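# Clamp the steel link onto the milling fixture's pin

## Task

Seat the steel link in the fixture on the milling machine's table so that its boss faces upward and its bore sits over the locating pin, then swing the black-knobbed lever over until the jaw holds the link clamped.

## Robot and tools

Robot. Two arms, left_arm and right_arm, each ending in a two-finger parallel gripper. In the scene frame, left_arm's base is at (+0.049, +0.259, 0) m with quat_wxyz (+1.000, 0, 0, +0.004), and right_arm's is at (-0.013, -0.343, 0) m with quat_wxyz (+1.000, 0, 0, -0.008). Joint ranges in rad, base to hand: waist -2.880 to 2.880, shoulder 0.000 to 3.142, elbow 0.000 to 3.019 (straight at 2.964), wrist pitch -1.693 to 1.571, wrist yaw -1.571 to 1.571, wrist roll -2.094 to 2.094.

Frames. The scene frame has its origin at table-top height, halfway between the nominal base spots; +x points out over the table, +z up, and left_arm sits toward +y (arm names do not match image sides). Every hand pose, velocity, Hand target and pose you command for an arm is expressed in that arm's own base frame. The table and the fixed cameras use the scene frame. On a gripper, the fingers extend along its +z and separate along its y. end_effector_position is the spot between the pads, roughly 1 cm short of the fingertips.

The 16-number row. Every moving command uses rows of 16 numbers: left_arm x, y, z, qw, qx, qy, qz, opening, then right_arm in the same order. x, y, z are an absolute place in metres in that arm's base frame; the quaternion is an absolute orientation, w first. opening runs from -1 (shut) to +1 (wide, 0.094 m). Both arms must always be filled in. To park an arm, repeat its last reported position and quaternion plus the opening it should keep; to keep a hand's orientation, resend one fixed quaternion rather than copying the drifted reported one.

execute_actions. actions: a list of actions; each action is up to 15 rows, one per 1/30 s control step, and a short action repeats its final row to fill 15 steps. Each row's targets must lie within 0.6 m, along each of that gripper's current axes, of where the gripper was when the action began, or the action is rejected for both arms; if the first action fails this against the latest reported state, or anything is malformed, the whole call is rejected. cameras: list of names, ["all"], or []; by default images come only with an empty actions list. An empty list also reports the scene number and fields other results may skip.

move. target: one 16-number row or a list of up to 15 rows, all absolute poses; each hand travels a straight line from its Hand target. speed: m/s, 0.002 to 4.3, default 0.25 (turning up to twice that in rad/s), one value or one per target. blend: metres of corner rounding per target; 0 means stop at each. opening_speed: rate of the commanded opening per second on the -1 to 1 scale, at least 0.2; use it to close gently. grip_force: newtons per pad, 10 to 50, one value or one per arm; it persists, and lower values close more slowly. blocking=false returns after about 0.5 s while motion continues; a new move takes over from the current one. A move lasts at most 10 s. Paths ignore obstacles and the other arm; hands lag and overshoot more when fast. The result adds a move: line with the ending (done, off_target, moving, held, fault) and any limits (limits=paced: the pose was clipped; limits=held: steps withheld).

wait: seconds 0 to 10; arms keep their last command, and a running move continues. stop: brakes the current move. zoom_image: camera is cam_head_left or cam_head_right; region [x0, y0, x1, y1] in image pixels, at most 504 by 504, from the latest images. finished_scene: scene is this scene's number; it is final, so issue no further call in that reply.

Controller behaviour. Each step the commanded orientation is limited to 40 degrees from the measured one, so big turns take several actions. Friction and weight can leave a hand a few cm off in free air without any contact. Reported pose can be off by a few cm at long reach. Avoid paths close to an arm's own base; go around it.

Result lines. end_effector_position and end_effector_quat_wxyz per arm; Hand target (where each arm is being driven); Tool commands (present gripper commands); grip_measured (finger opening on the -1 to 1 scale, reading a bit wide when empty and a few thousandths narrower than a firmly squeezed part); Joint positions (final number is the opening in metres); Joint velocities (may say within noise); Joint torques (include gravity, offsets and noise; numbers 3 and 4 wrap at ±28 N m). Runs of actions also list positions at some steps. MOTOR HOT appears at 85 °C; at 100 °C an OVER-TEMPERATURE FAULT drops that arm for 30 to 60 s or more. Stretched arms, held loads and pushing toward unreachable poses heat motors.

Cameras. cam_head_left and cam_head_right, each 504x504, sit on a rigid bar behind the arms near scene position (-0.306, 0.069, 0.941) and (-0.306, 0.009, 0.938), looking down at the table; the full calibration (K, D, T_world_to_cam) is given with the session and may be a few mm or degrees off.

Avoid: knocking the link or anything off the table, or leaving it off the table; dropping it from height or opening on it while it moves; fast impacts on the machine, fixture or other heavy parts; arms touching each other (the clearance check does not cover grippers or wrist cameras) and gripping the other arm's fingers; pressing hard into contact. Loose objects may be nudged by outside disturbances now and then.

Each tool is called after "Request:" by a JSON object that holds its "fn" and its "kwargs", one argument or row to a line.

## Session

Request:
{"fn": "execute_actions", "kwargs": {
  "actions": []
}}

Request:
{"fn": "zoom_image", "kwargs": {
  "camera": "cam_head_left",
  "region": [200, 70, 360, 170]
}}

Request:
{"fn": "zoom_image", "kwargs": {
  "camera": "cam_head_left",
  "region": [240, 70, 310, 140]
}}

Request:
{"fn": "zoom_image", "kwargs": {
  "camera": "cam_head_left",
  "region": [100, 200, 300, 380]
}}

Request:
{"fn": "zoom_image", "kwargs": {
  "camera": "cam_head_left",
  "region": [280, 200, 480, 380]
}}

Scene clock: 0.00 s.
left_arm: end_effector_position=(+0.2609, -0.2879, +0.2315) grip_measured=+1.000 end_effector_quat_wxyz=(-0.004, +0.273, +0.961, +0.028) | right_arm: end_effector_position=(+0.0222, +0.1869, +0.2869) grip_measured=+1.000 end_effector_quat_wxyz=(+0.059, -0.558, +0.812, +0.163)
Joint positions: left_arm=[-0.853 1.382 1.287 -1.513 -0.043 -0.299 0.094] | right_arm=[1.295 0.607 0.923 -1.584 -0.173 0.117 0.094]
Joint velocities: within noise
Joint torques (N m): no reading
Heat: left arm: hottest elbow 33 °C; right arm: hottest elbow 39 °C.
Hand target: left_arm +0.2650, -0.2926, +0.2377; +0.003, +0.273, +0.962, +0.023 | right_arm +0.0232, +0.1904, +0.2988; +0.070, -0.558, +0.809, +0.172
Tool commands: left_gripper/opening=+1.0 right_gripper/opening=+1.0

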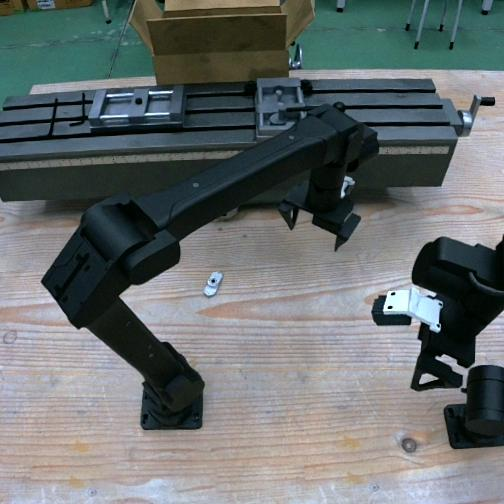

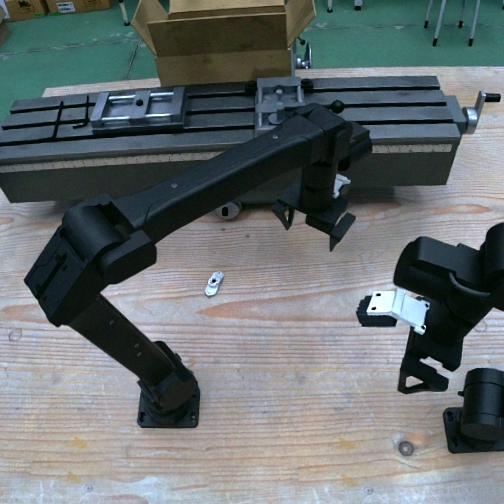

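Scaled by 3.150 from the camera's 504x504 image, which has a finer 720x720 frame.

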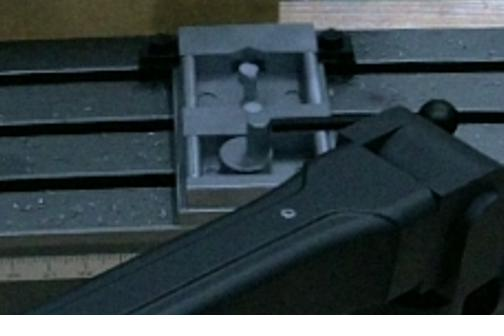

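Scaled by 7.200 from the camera's 504x504 image, which has a finer 720x720 frame.

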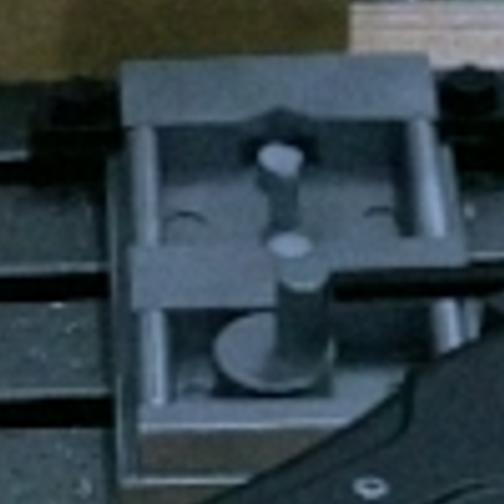

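Scaled by 2.520 from the camera's 504x504 image, which has a finer 720x720 frame.

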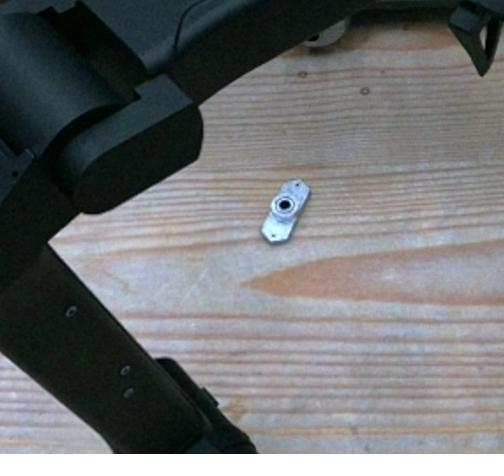

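Scaled by 2.520 from the camera's 504x504 image, which has a finer 720x720 frame.

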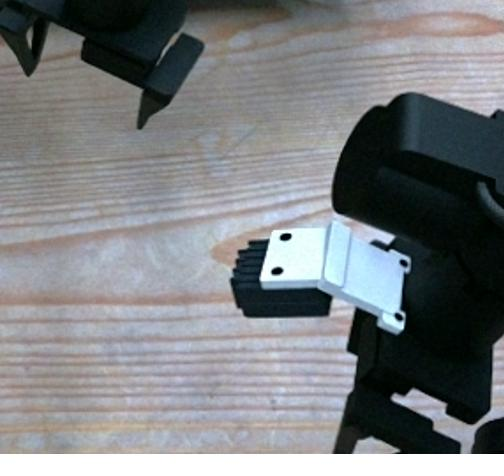

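Request:
{"fn": "move", "kwargs": {
  "target": [
    [0.316, -0.089, 0.085, 0.1703, 0.1917, 0.966, -0.0338, 0.6, 0.2, 0.18, 0.32, 0.0904, -0.4318, 0.8887, 0.1255, -1],
    [0.316, -0.091, 0.0172, 0.1703, 0.1917, 0.966, -0.0338, 0.6, 0.2, 0.18, 0.32, 0.0904, -0.4318, 0.8887, 0.1255, -1],
    [0.316, -0.091, 0.0172, 0.1703, 0.1917, 0.966, -0.0338, -0.8, 0.2, 0.18, 0.32, 0.0904, -0.4318, 0.8887, 0.1255, -1],
    [0.323, -0.093, 0.15, 0.1703, 0.1917, 0.966, -0.0338, -0.8, 0.3, 0.16, 0.345, 0.122, -0.294, 0.944, 0.086, -1],
    [0.48, -0.18, 0.38, 0.1728, 0.0983, 0.9799, -0.0173, -0.8, 0.54, 0.11, 0.375, 0.16, -0.08, 0.983, 0.02, -1],
    [0.6715, -0.2475, 0.3475, 0.1822, 0.0039, 0.9833, -0.0007, -0.8, 0.58, 0.1, 0.38, 0.1736, -0.0079, 0.9848, 0.0007, -1]
  ],
  "speed": [0.45, 0.15, 0.15, 0.3, 0.45, 0.3],
  "blend": [0.02, 0, 0, 0.04, 0.06, 0],
  "opening_speed": 4,
  "cameras": ["cam_head_left", "cam_head_right"]
}}

Request:
{"fn": "zoom_image", "kwargs": {
  "camera": "cam_head_left",
  "region": [250, 60, 320, 130]
}}

Request:
{"fn": "zoom_image", "kwargs": {
  "camera": "cam_head_right",
  "region": [250, 60, 320, 130]
}}

Scene clock: 75.47 s.
left_arm: end_effector_position=(+0.6594, -0.2428, +0.3317) grip_measured=-0.446 end_effector_quat_wxyz=(+0.158, -0.003, +0.987, +0.005) | right_arm: end_effector_position=(+0.5708, +0.1062, +0.3577) grip_measured=-0.976 end_effector_quat_wxyz=(+0.152, -0.019, +0.988, -0.001)
Joint positions: left_arm=[-0.384 2.135 2.549 -1.693 -0.128 -0.371 0.026] | right_arm=[0.202 1.7 1.956 -1.527 0.056 0.154 0.001]
Joint torques (N m): left_arm=[1.03 -20.25 14.32 0.62 -0.35 0.27] | right_arm=[-1.38 -12.86 11.63 0.55 0.23 0.04]
Heat: left arm: hottest elbow 37 °C; right arm: hottest elbow 43 °C.
Hand target: left_arm +0.6699, -0.2470, +0.3473; +0.184, +0.004, +0.983, -0.001 | right_arm +0.5788, +0.0999, +0.3798; +0.174, -0.008, +0.985, +0.001
Off the commanded pose: left_arm 0.020 m, 3 deg | right_arm 0.025 m, 3 deg.
move: off_target (left_arm, right_arm)

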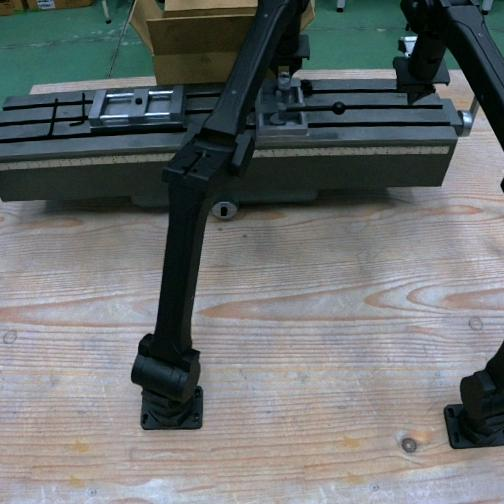

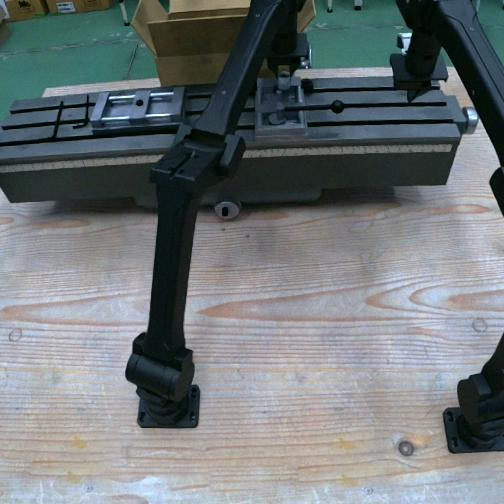

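Scaled by 7.200 from the camera's 504x504 image, which has a finer 720x720 frame.

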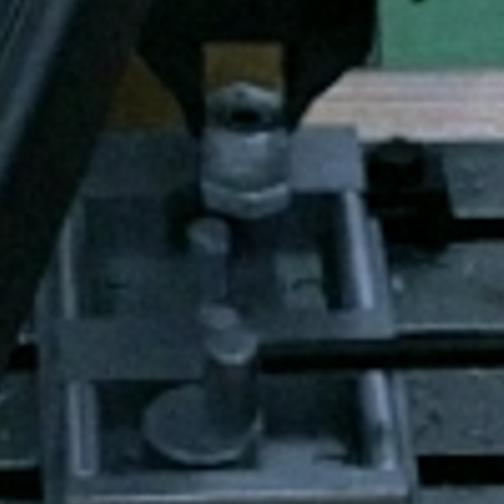

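Scaled by 7.200 from the camera's 504x504 image, which has a finer 720x720 frame.

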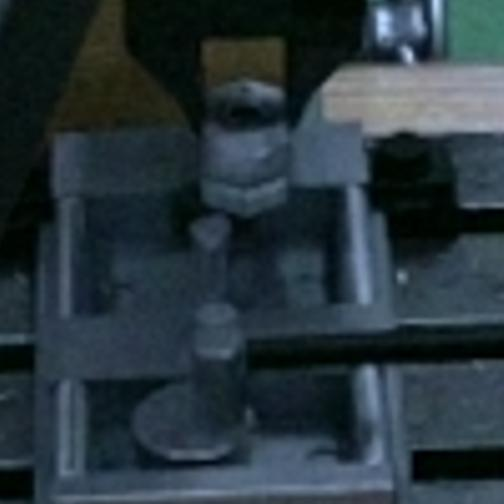

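Request:
{"fn": "move", "kwargs": {
  "target": [
    [0.667, -0.225, 0.315, 0.1736, 0.0039, 0.9848, -0.0007, -0.8, 0.58, 0.1, 0.38, 0.1736, -0.0079, 0.9848, 0.0007, -1],
    [0.667, -0.225, 0.291, 0.1693, 0.0039, 0.9856, -0.0007, -0.8, 0.58, 0.1, 0.38, 0.1736, -0.0079, 0.9848, 0.0007, -1],
    [0.642, -0.225, 0.288, 0.1693, 0.0039, 0.9856, -0.0007, -0.8, 0.58, 0.1, 0.38, 0.1736, -0.0079, 0.9848, 0.0007, -1]
  ],
  "speed": [0.1, 0.06, 0.02],
  "blend": [0.004, 0, 0],
  "cameras": ["cam_head_left", "cam_head_right"]
}}

Request:
{"fn": "zoom_image", "kwargs": {
  "camera": "cam_head_left",
  "region": [250, 60, 320, 130]
}}

Request:
{"fn": "zoom_image", "kwargs": {
  "camera": "cam_head_right",
  "region": [250, 60, 320, 130]
}}

Scene clock: 103.13 s.
left_arm: end_effector_position=(+0.6575, -0.2380, +0.3270) grip_measured=-0.446 end_effector_quat_wxyz=(+0.223, +0.000, +0.974, -0.027) | right_arm: end_effector_position=(+0.5708, +0.1062, +0.3577) grip_measured=-0.976 end_effector_quat_wxyz=(+0.152, -0.019, +0.988, -0.001)
Joint positions: left_arm=[-0.374 1.943 2.186 -1.373 -0.111 -0.349 0.026] | right_arm=[0.202 1.7 1.956 -1.527 0.056 0.154 0.001]
Joint torques (N m): left_arm=[1.61 -19.55 5.2 -1.37 -0.34 0.18] | right_arm=[-1.32 -12.92 11.62 0.54 0.24 0.02]
Heat: left arm: hottest elbow 39 °C; right arm: hottest elbow 47 °C.
Hand target: left_arm +0.6426, -0.2255, +0.2901; +0.169, +0.004, +0.986, -0.001 | right_arm +0.5788, +0.0999, +0.3798; +0.174, -0.008, +0.985, +0.001
Off the commanded pose: left_arm 0.044 m, 7 deg | right_arm 0.025 m, 3 deg.
move: off_target (left_arm, right_arm)

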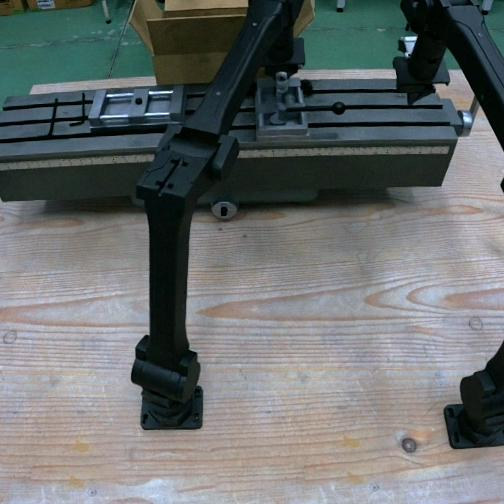

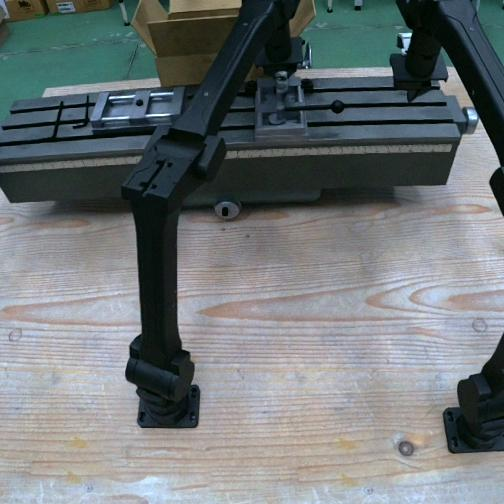

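Scaled by 7.200 from the camera's 504x504 image, which has a finer 720x720 frame.

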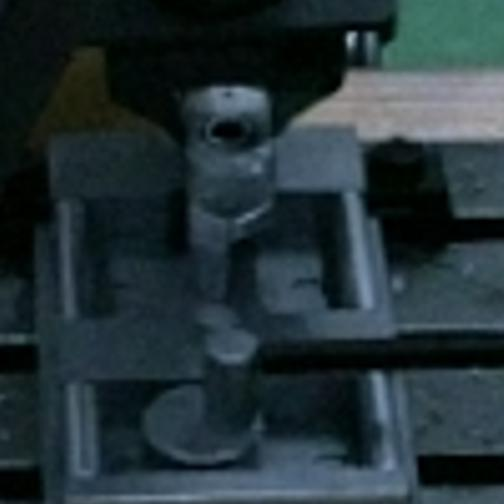

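Scaled by 7.200 from the camera's 504x504 image, which has a finer 720x720 frame.

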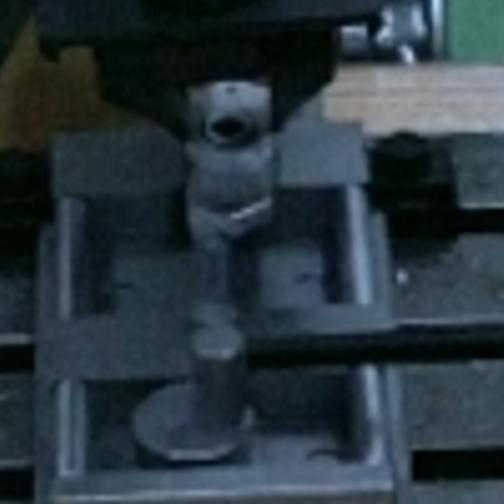

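Request:
{"fn": "move", "kwargs": {
  "target": [
    [0.648, -0.225, 0.362, 0.1736, 0.0039, 0.9848, -0.0007, -0.8, 0.58, 0.1, 0.38, 0.1736, -0.0079, 0.9848, 0.0007, -1],
    [0.633, -0.225, 0.345, 0.1736, 0.0039, 0.9848, -0.0007, -0.8, 0.58, 0.1, 0.38, 0.1736, -0.0079, 0.9848, 0.0007, -1],
    [0.633, -0.225, 0.314, 0.1736, 0.0039, 0.9848, -0.0007, -0.8, 0.58, 0.1, 0.38, 0.1736, -0.0079, 0.9848, 0.0007, -1],
    [0.606, -0.225, 0.311, 0.1693, 0.0039, 0.9856, -0.0007, -0.8, 0.58, 0.1, 0.38, 0.1736, -0.0079, 0.9848, 0.0007, -1]
  ],
  "speed": [0.12, 0.1, 0.05, 0.02],
  "blend": [0.01, 0.006, 0, 0],
  "cameras": ["cam_head_left", "cam_head_right"]
}}

Request:
{"fn": "zoom_image", "kwargs": {
  "camera": "cam_head_left",
  "region": [250, 60, 320, 130]
}}

Request:
{"fn": "zoom_image", "kwargs": {
  "camera": "cam_head_right",
  "region": [250, 60, 320, 130]
}}

Scene clock: 171.87 s.
left_arm: end_effector_position=(+0.6101, -0.2192, +0.3254) grip_measured=-0.446 end_effector_quat_wxyz=(+0.182, +0.001, +0.983, -0.006) | right_arm: end_effector_position=(+0.5708, +0.1062, +0.3577) grip_measured=-0.976 end_effector_quat_wxyz=(+0.152, -0.019, +0.988, -0.001)
Joint positions: left_arm=[-0.376 1.847 2.061 -1.437 -0.121 -0.354 0.026] | right_arm=[0.202 1.7 1.956 -1.527 0.056 0.154 0.001]
Joint torques (N m): left_arm=[0.21 -18.26 7.39 0.49 -0.29 0.02] | right_arm=[-1.32 -12.81 11.66 0.54 0.23 0.04]
Heat: left arm: hottest elbow 36 °C; right arm: hottest elbow 50 °C.
Hand target: left_arm +0.6059, -0.2249, +0.3112; +0.169, +0.004, +0.986, -0.001 | right_arm +0.5788, +0.0999, +0.3798; +0.174, -0.008, +0.985, +0.001
Off the commanded pose: left_arm 0.016 m, 2 deg | right_arm 0.025 m, 3 deg.
move: off_target (left_arm, right_arm)

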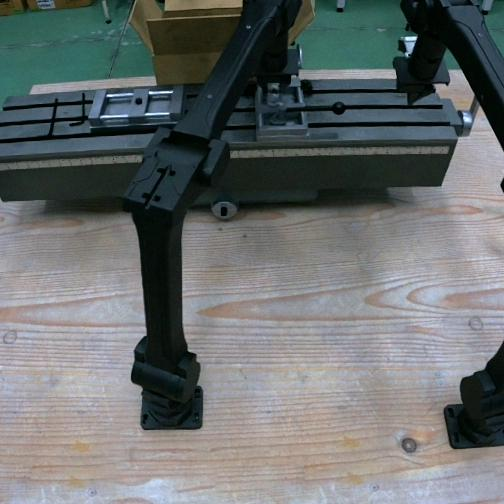

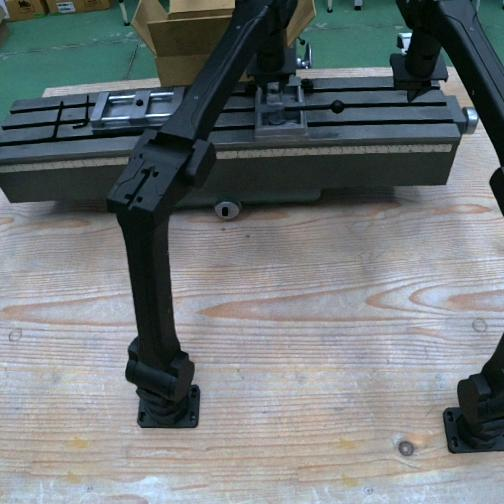

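Scaled by 7.200 from the camera's 504x504 image, which has a finer 720x720 frame.

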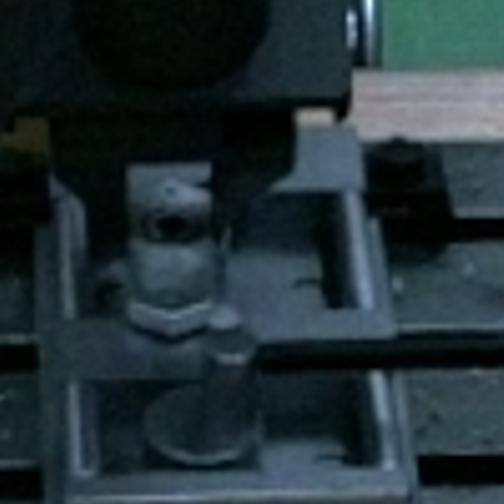

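Scaled by 7.200 from the camera's 504x504 image, which has a finer 720x720 frame.

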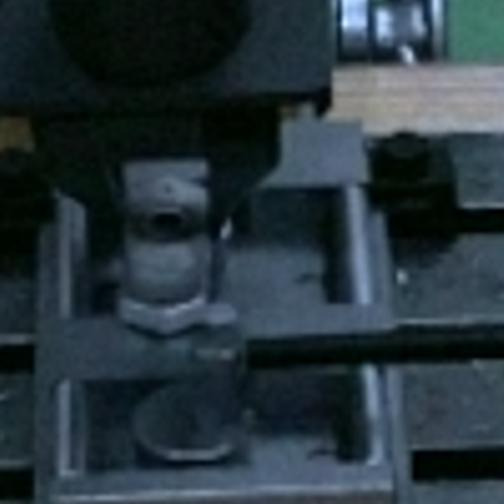

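Request:
{"fn": "move", "kwargs": {
  "target": [
    [0.616, -0.232, 0.35, 0.1736, 0.0039, 0.9848, -0.0007, -0.8, 0.58, 0.1, 0.38, 0.1736, -0.0079, 0.9848, 0.0007, -1],
    [0.638, -0.2425, 0.344, 0.1736, 0.0039, 0.9848, -0.0007, -0.8, 0.58, 0.1, 0.38, 0.1736, -0.0079, 0.9848, 0.0007, -1],
    [0.638, -0.2425, 0.313, 0.1693, 0.0039, 0.9856, -0.0007, -0.8, 0.58, 0.1, 0.38, 0.1736, -0.0079, 0.9848, 0.0007, -1],
    [0.61, -0.2425, 0.311, 0.1693, 0.0039, 0.9856, -0.0007, -0.8, 0.58, 0.1, 0.38, 0.1736, -0.0079, 0.9848, 0.0007, -1],
    [0.61, -0.2265, 0.311, 0.1693, 0.0039, 0.9856, -0.0007, -0.8, 0.58, 0.1, 0.38, 0.1736, -0.0079, 0.9848, 0.0007, -1],
    [0.638, -0.2265, 0.311, 0.1693, 0.0039, 0.9856, -0.0007, -0.8, 0.58, 0.1, 0.38, 0.1736, -0.0079, 0.9848, 0.0007, -1]
  ],
  "speed": [0.12, 0.12, 0.06, 0.025, 0.03, 0.025],
  "blend": [0.01, 0.005, 0, 0.003, 0.003, 0],
  "cameras": ["cam_head_left", "cam_head_right"]
}}

Request:
{"fn": "zoom_image", "kwargs": {
  "camera": "cam_head_left",
  "region": [250, 60, 320, 130]
}}

Request:
{"fn": "zoom_image", "kwargs": {
  "camera": "cam_head_right",
  "region": [250, 60, 320, 130]
}}

Scene clock: 223.27 s.
left_arm: end_effector_position=(+0.6237, -0.2324, +0.3145) grip_measured=-0.446 end_effector_quat_wxyz=(+0.170, +0.006, +0.985, -0.002) | right_arm: end_effector_position=(+0.5708, +0.1062, +0.3577) grip_measured=-0.976 end_effector_quat_wxyz=(+0.152, -0.019, +0.988, -0.001)
Joint positions: left_arm=[-0.388 1.92 2.146 -1.476 -0.121 -0.357 0.026] | right_arm=[0.202 1.7 1.956 -1.527 0.056 0.154 0.001]
Joint torques (N m): left_arm=[2.32 -17.14 12.16 0.25 -0.05 0.21] | right_arm=[-1.38 -12.81 11.59 0.58 0.22 0.05]
Heat: left arm: hottest elbow 36 °C; right arm: hottest elbow 51 °C.
Hand target: left_arm +0.6374, -0.2262, +0.3106; +0.170, +0.004, +0.985, -0.001 | right_arm +0.5788, +0.0999, +0.3798; +0.174, -0.008, +0.985, +0.001
Off the commanded pose: left_arm 0.016 m, 0 deg | right_arm 0.025 m, 3 deg.
move: off_target (left_arm, right_arm)

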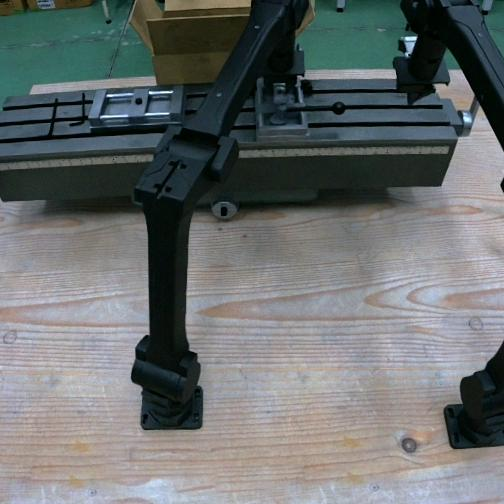

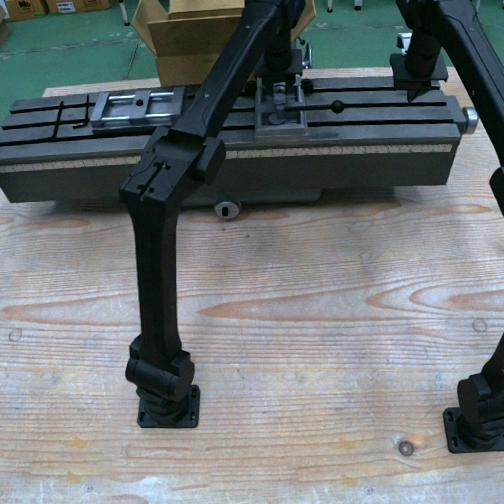

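Scaled by 7.200 from the camera's 504x504 image, which has a finer 720x720 frame.

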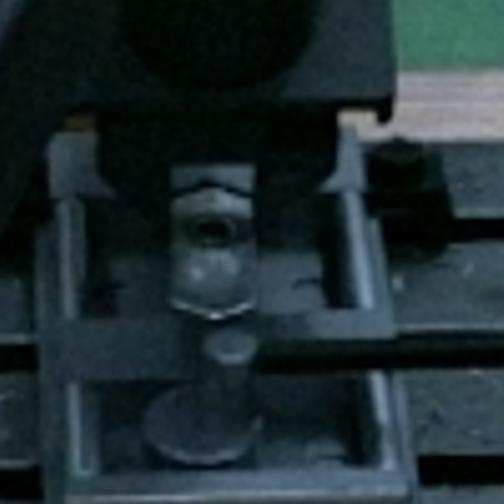

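Scaled by 7.200 from the camera's 504x504 image, which has a finer 720x720 frame.

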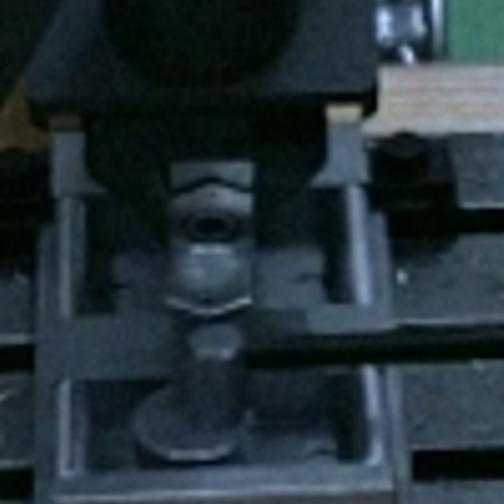

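Request:
{"fn": "move", "kwargs": {
  "target": [
    [0.627, -0.2315, 0.306, 0.1736, 0.0039, 0.9848, -0.0007, 0.0, 0.58, 0.1, 0.38, 0.1736, -0.0079, 0.9848, 0.0007, -1],
    [0.627, -0.2315, 0.4, 0.1736, 0.0039, 0.9848, -0.0007, 0.0, 0.58, 0.1, 0.38, 0.1736, -0.0079, 0.9848, 0.0007, -1],
    [0.37, 0.06, 0.4, 0.1736, 0.0039, 0.9848, -0.0007, 0.0, 0.61, 0.17, 0.395, 0.1736, -0.0079, 0.9848, 0.0007, -1],
    [0.37, 0.06, 0.4, 0.1736, 0.0039, 0.9848, -0.0007, 0.0, 0.645, 0.2785, 0.372, 0.1736, -0.0079, 0.9848, 0.0007, -1]
  ],
  "speed": [0.1, 0.2, 0.4, 0.3],
  "blend": [0, 0.02, 0.02, 0],
  "opening_speed": 4,
  "cameras": ["cam_head_left", "cam_head_right"]
}}

Request:
{"fn": "zoom_image", "kwargs": {
  "camera": "cam_head_left",
  "region": [240, 60, 360, 150]
}}

Request:
{"fn": "zoom_image", "kwargs": {
  "camera": "cam_head_right",
  "region": [240, 60, 360, 150]
}}

Scene clock: 298.13 s.
left_arm: end_effector_position=(+0.3680, +0.0563, +0.4034) grip_measured=-0.002 end_effector_quat_wxyz=(+0.176, +0.004, +0.984, +0.000) | right_arm: end_effector_position=(+0.6410, +0.2841, +0.3418) grip_measured=-0.976 end_effector_quat_wxyz=(+0.172, -0.021, +0.985, +0.001)
Joint positions: left_arm=[0.183 1.15 1.504 -1.576 0.065 0.18 0.047] | right_arm=[0.453 2.112 2.533 -1.674 0.14 0.388 0.001]
Joint torques (N m): left_arm=[1.73 -6.95 8.34 0.75 0.25 0.18] | right_arm=[-1.14 -18.37 11.12 0.58 0.33 0.04]
Heat: left arm: hottest elbow 40 °C; right arm: hottest elbow 52 °C.
Hand target: left_arm +0.3699, +0.0600, +0.4001; +0.174, +0.004, +0.985, -0.001 | right_arm +0.6433, +0.2778, +0.3710; +0.198, -0.010, +0.980, +0.011
Off the commanded pose: left_arm 0.005 m, 0 deg | right_arm 0.031 m, 2 deg.
joint sent to its limit (right arm) — joint 4 (wrist pitch), lower limit. The joint targets are off in orientation, not in position.
move: off_target (right_arm)

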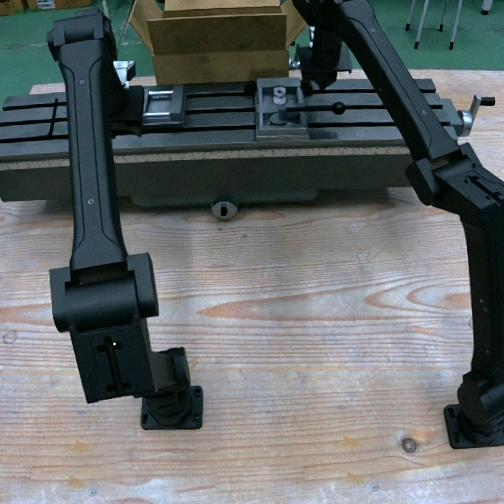

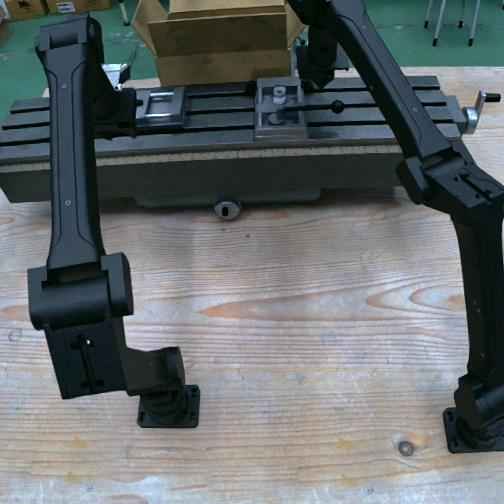

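Scaled by 4.200 from the camera's 504x504 image, which has a finer 720x720 frame.

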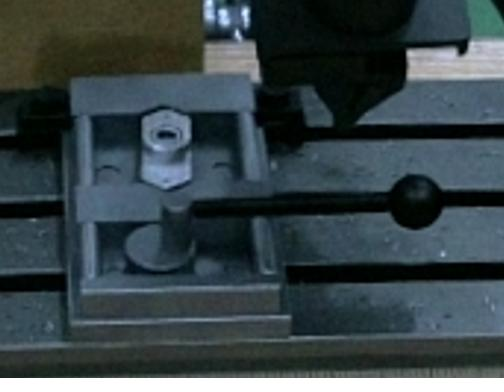

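Scaled by 4.200 from the camera's 504x504 image, which has a finer 720x720 frame.

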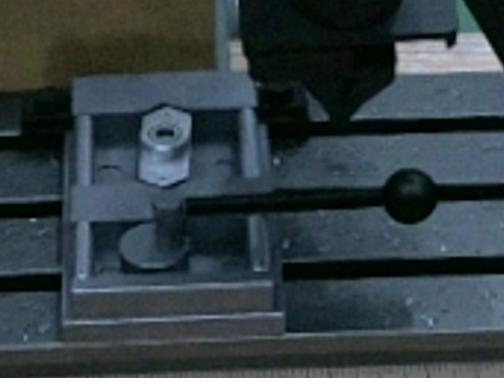

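Request:
{"fn": "move", "kwargs": {
  "target": [
    [0.37, 0.06, 0.4, 0.1736, 0.0039, 0.9848, -0.0007, 0.0, 0.6445, 0.2805, 0.3045, 0.1736, -0.0079, 0.9848, 0.0007, -1],
    [0.37, 0.06, 0.4, 0.1736, 0.0039, 0.9848, -0.0007, 0.0, 0.6056, 0.2792, 0.2995, 0.1736, -0.0079, 0.9848, 0.0007, -1],
    [0.37, 0.06, 0.4, 0.1736, 0.0039, 0.9848, -0.0007, 0.0, 0.5774, 0.2894, 0.2965, 0.1736, -0.0079, 0.9848, 0.0007, -1],
    [0.37, 0.06, 0.4, 0.1736, 0.0039, 0.9848, -0.0007, 0.0, 0.549, 0.3065, 0.2945, 0.1736, -0.0079, 0.9848, 0.0007, -1],
    [0.37, 0.06, 0.4, 0.1736, 0.0039, 0.9848, -0.0007, 0.0, 0.526, 0.3255, 0.2935, 0.1736, -0.0079, 0.9848, 0.0007, -1],
    [0.37, 0.06, 0.4, 0.1736, 0.0039, 0.9848, -0.0007, 0.0, 0.513, 0.3605, 0.2915, 0.1736, -0.0079, 0.9848, 0.0007, -1],
    [0.37, 0.06, 0.4, 0.1736, 0.0039, 0.9848, -0.0007, 0.0, 0.511, 0.4035, 0.2895, 0.1736, -0.0079, 0.9848, 0.0007, -1],
    [0.37, 0.06, 0.4, 0.1736, 0.0039, 0.9848, -0.0007, 0.0, 0.529, 0.3105, 0.3065, 0.1736, -0.0079, 0.9848, 0.0007, -1],
    [0.37, 0.06, 0.4, 0.1736, 0.0039, 0.9848, -0.0007, 0.0, 0.541, 0.1955, 0.4, 0.1736, -0.0079, 0.9848, 0.0007, -1]
  ],
  "speed": [0.15, 0.1, 0.1, 0.1, 0.1, 0.1, 0.1, 0.2, 0.3],
  "blend": [0.01, 0.01, 0.01, 0.01, 0.01, 0.01, 0, 0.03, 0],
  "cameras": ["cam_head_left", "cam_head_right"]
}}

Request:
{"fn": "zoom_image", "kwargs": {
  "camera": "cam_head_left",
  "region": [240, 60, 360, 180]
}}

Scene clock: 350.93 s.
left_arm: end_effector_position=(+0.3680, +0.0563, +0.4034) grip_measured=-0.002 end_effector_quat_wxyz=(+0.176, +0.004, +0.984, +0.000) | right_arm: end_effector_position=(+0.5340, +0.1938, +0.3795) grip_measured=-0.977 end_effector_quat_wxyz=(+0.156, -0.006, +0.988, -0.008)
Joint positions: left_arm=[0.183 1.15 1.504 -1.576 0.065 0.18 0.047] | right_arm=[0.388 1.692 2.005 -1.599 0.13 0.358 0.001]
Joint torques (N m): left_arm=[1.79 -7 8.34 0.77 0.25 0.19] | right_arm=[-0.73 -12.57 11.45 0.51 -0.05 -0.16]
Heat: left arm: hottest elbow 39 °C; right arm: hottest elbow 49 °C.
Hand target: left_arm +0.3699, +0.0600, +0.4001; +0.174, +0.004, +0.985, -0.001 | right_arm +0.5401, +0.1951, +0.3996; +0.174, -0.008, +0.985, +0.001
Off the commanded pose: left_arm 0.005 m, 0 deg | right_arm 0.022 m, 2 deg.
move: off_target (right_arm)

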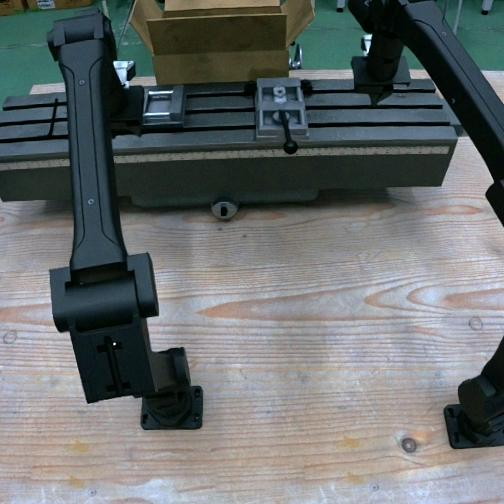

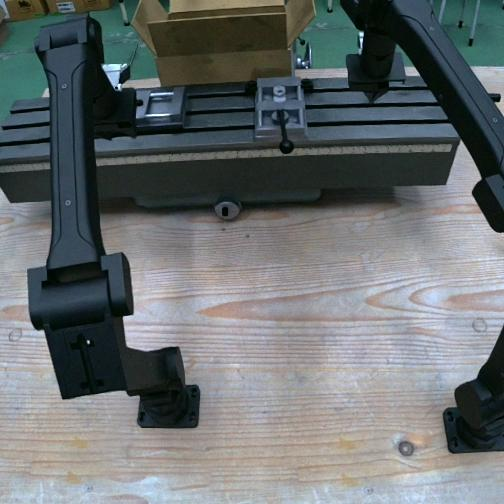

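Scaled by 4.200 from the camera's 504x504 image, which has a finer 720x720 frame.

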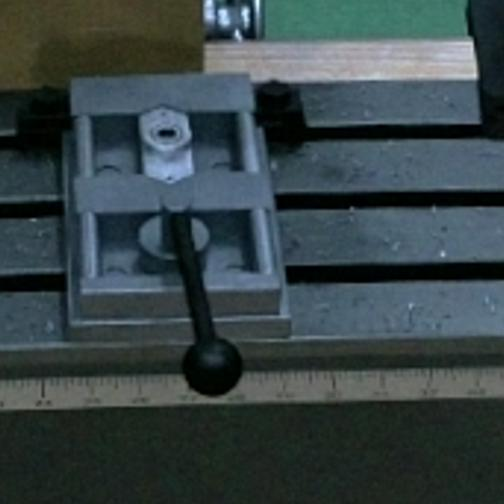

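Request:
{"fn": "finished_scene", "kwargs": {
  "scene": 2
}}

The scene is finished: the task was done.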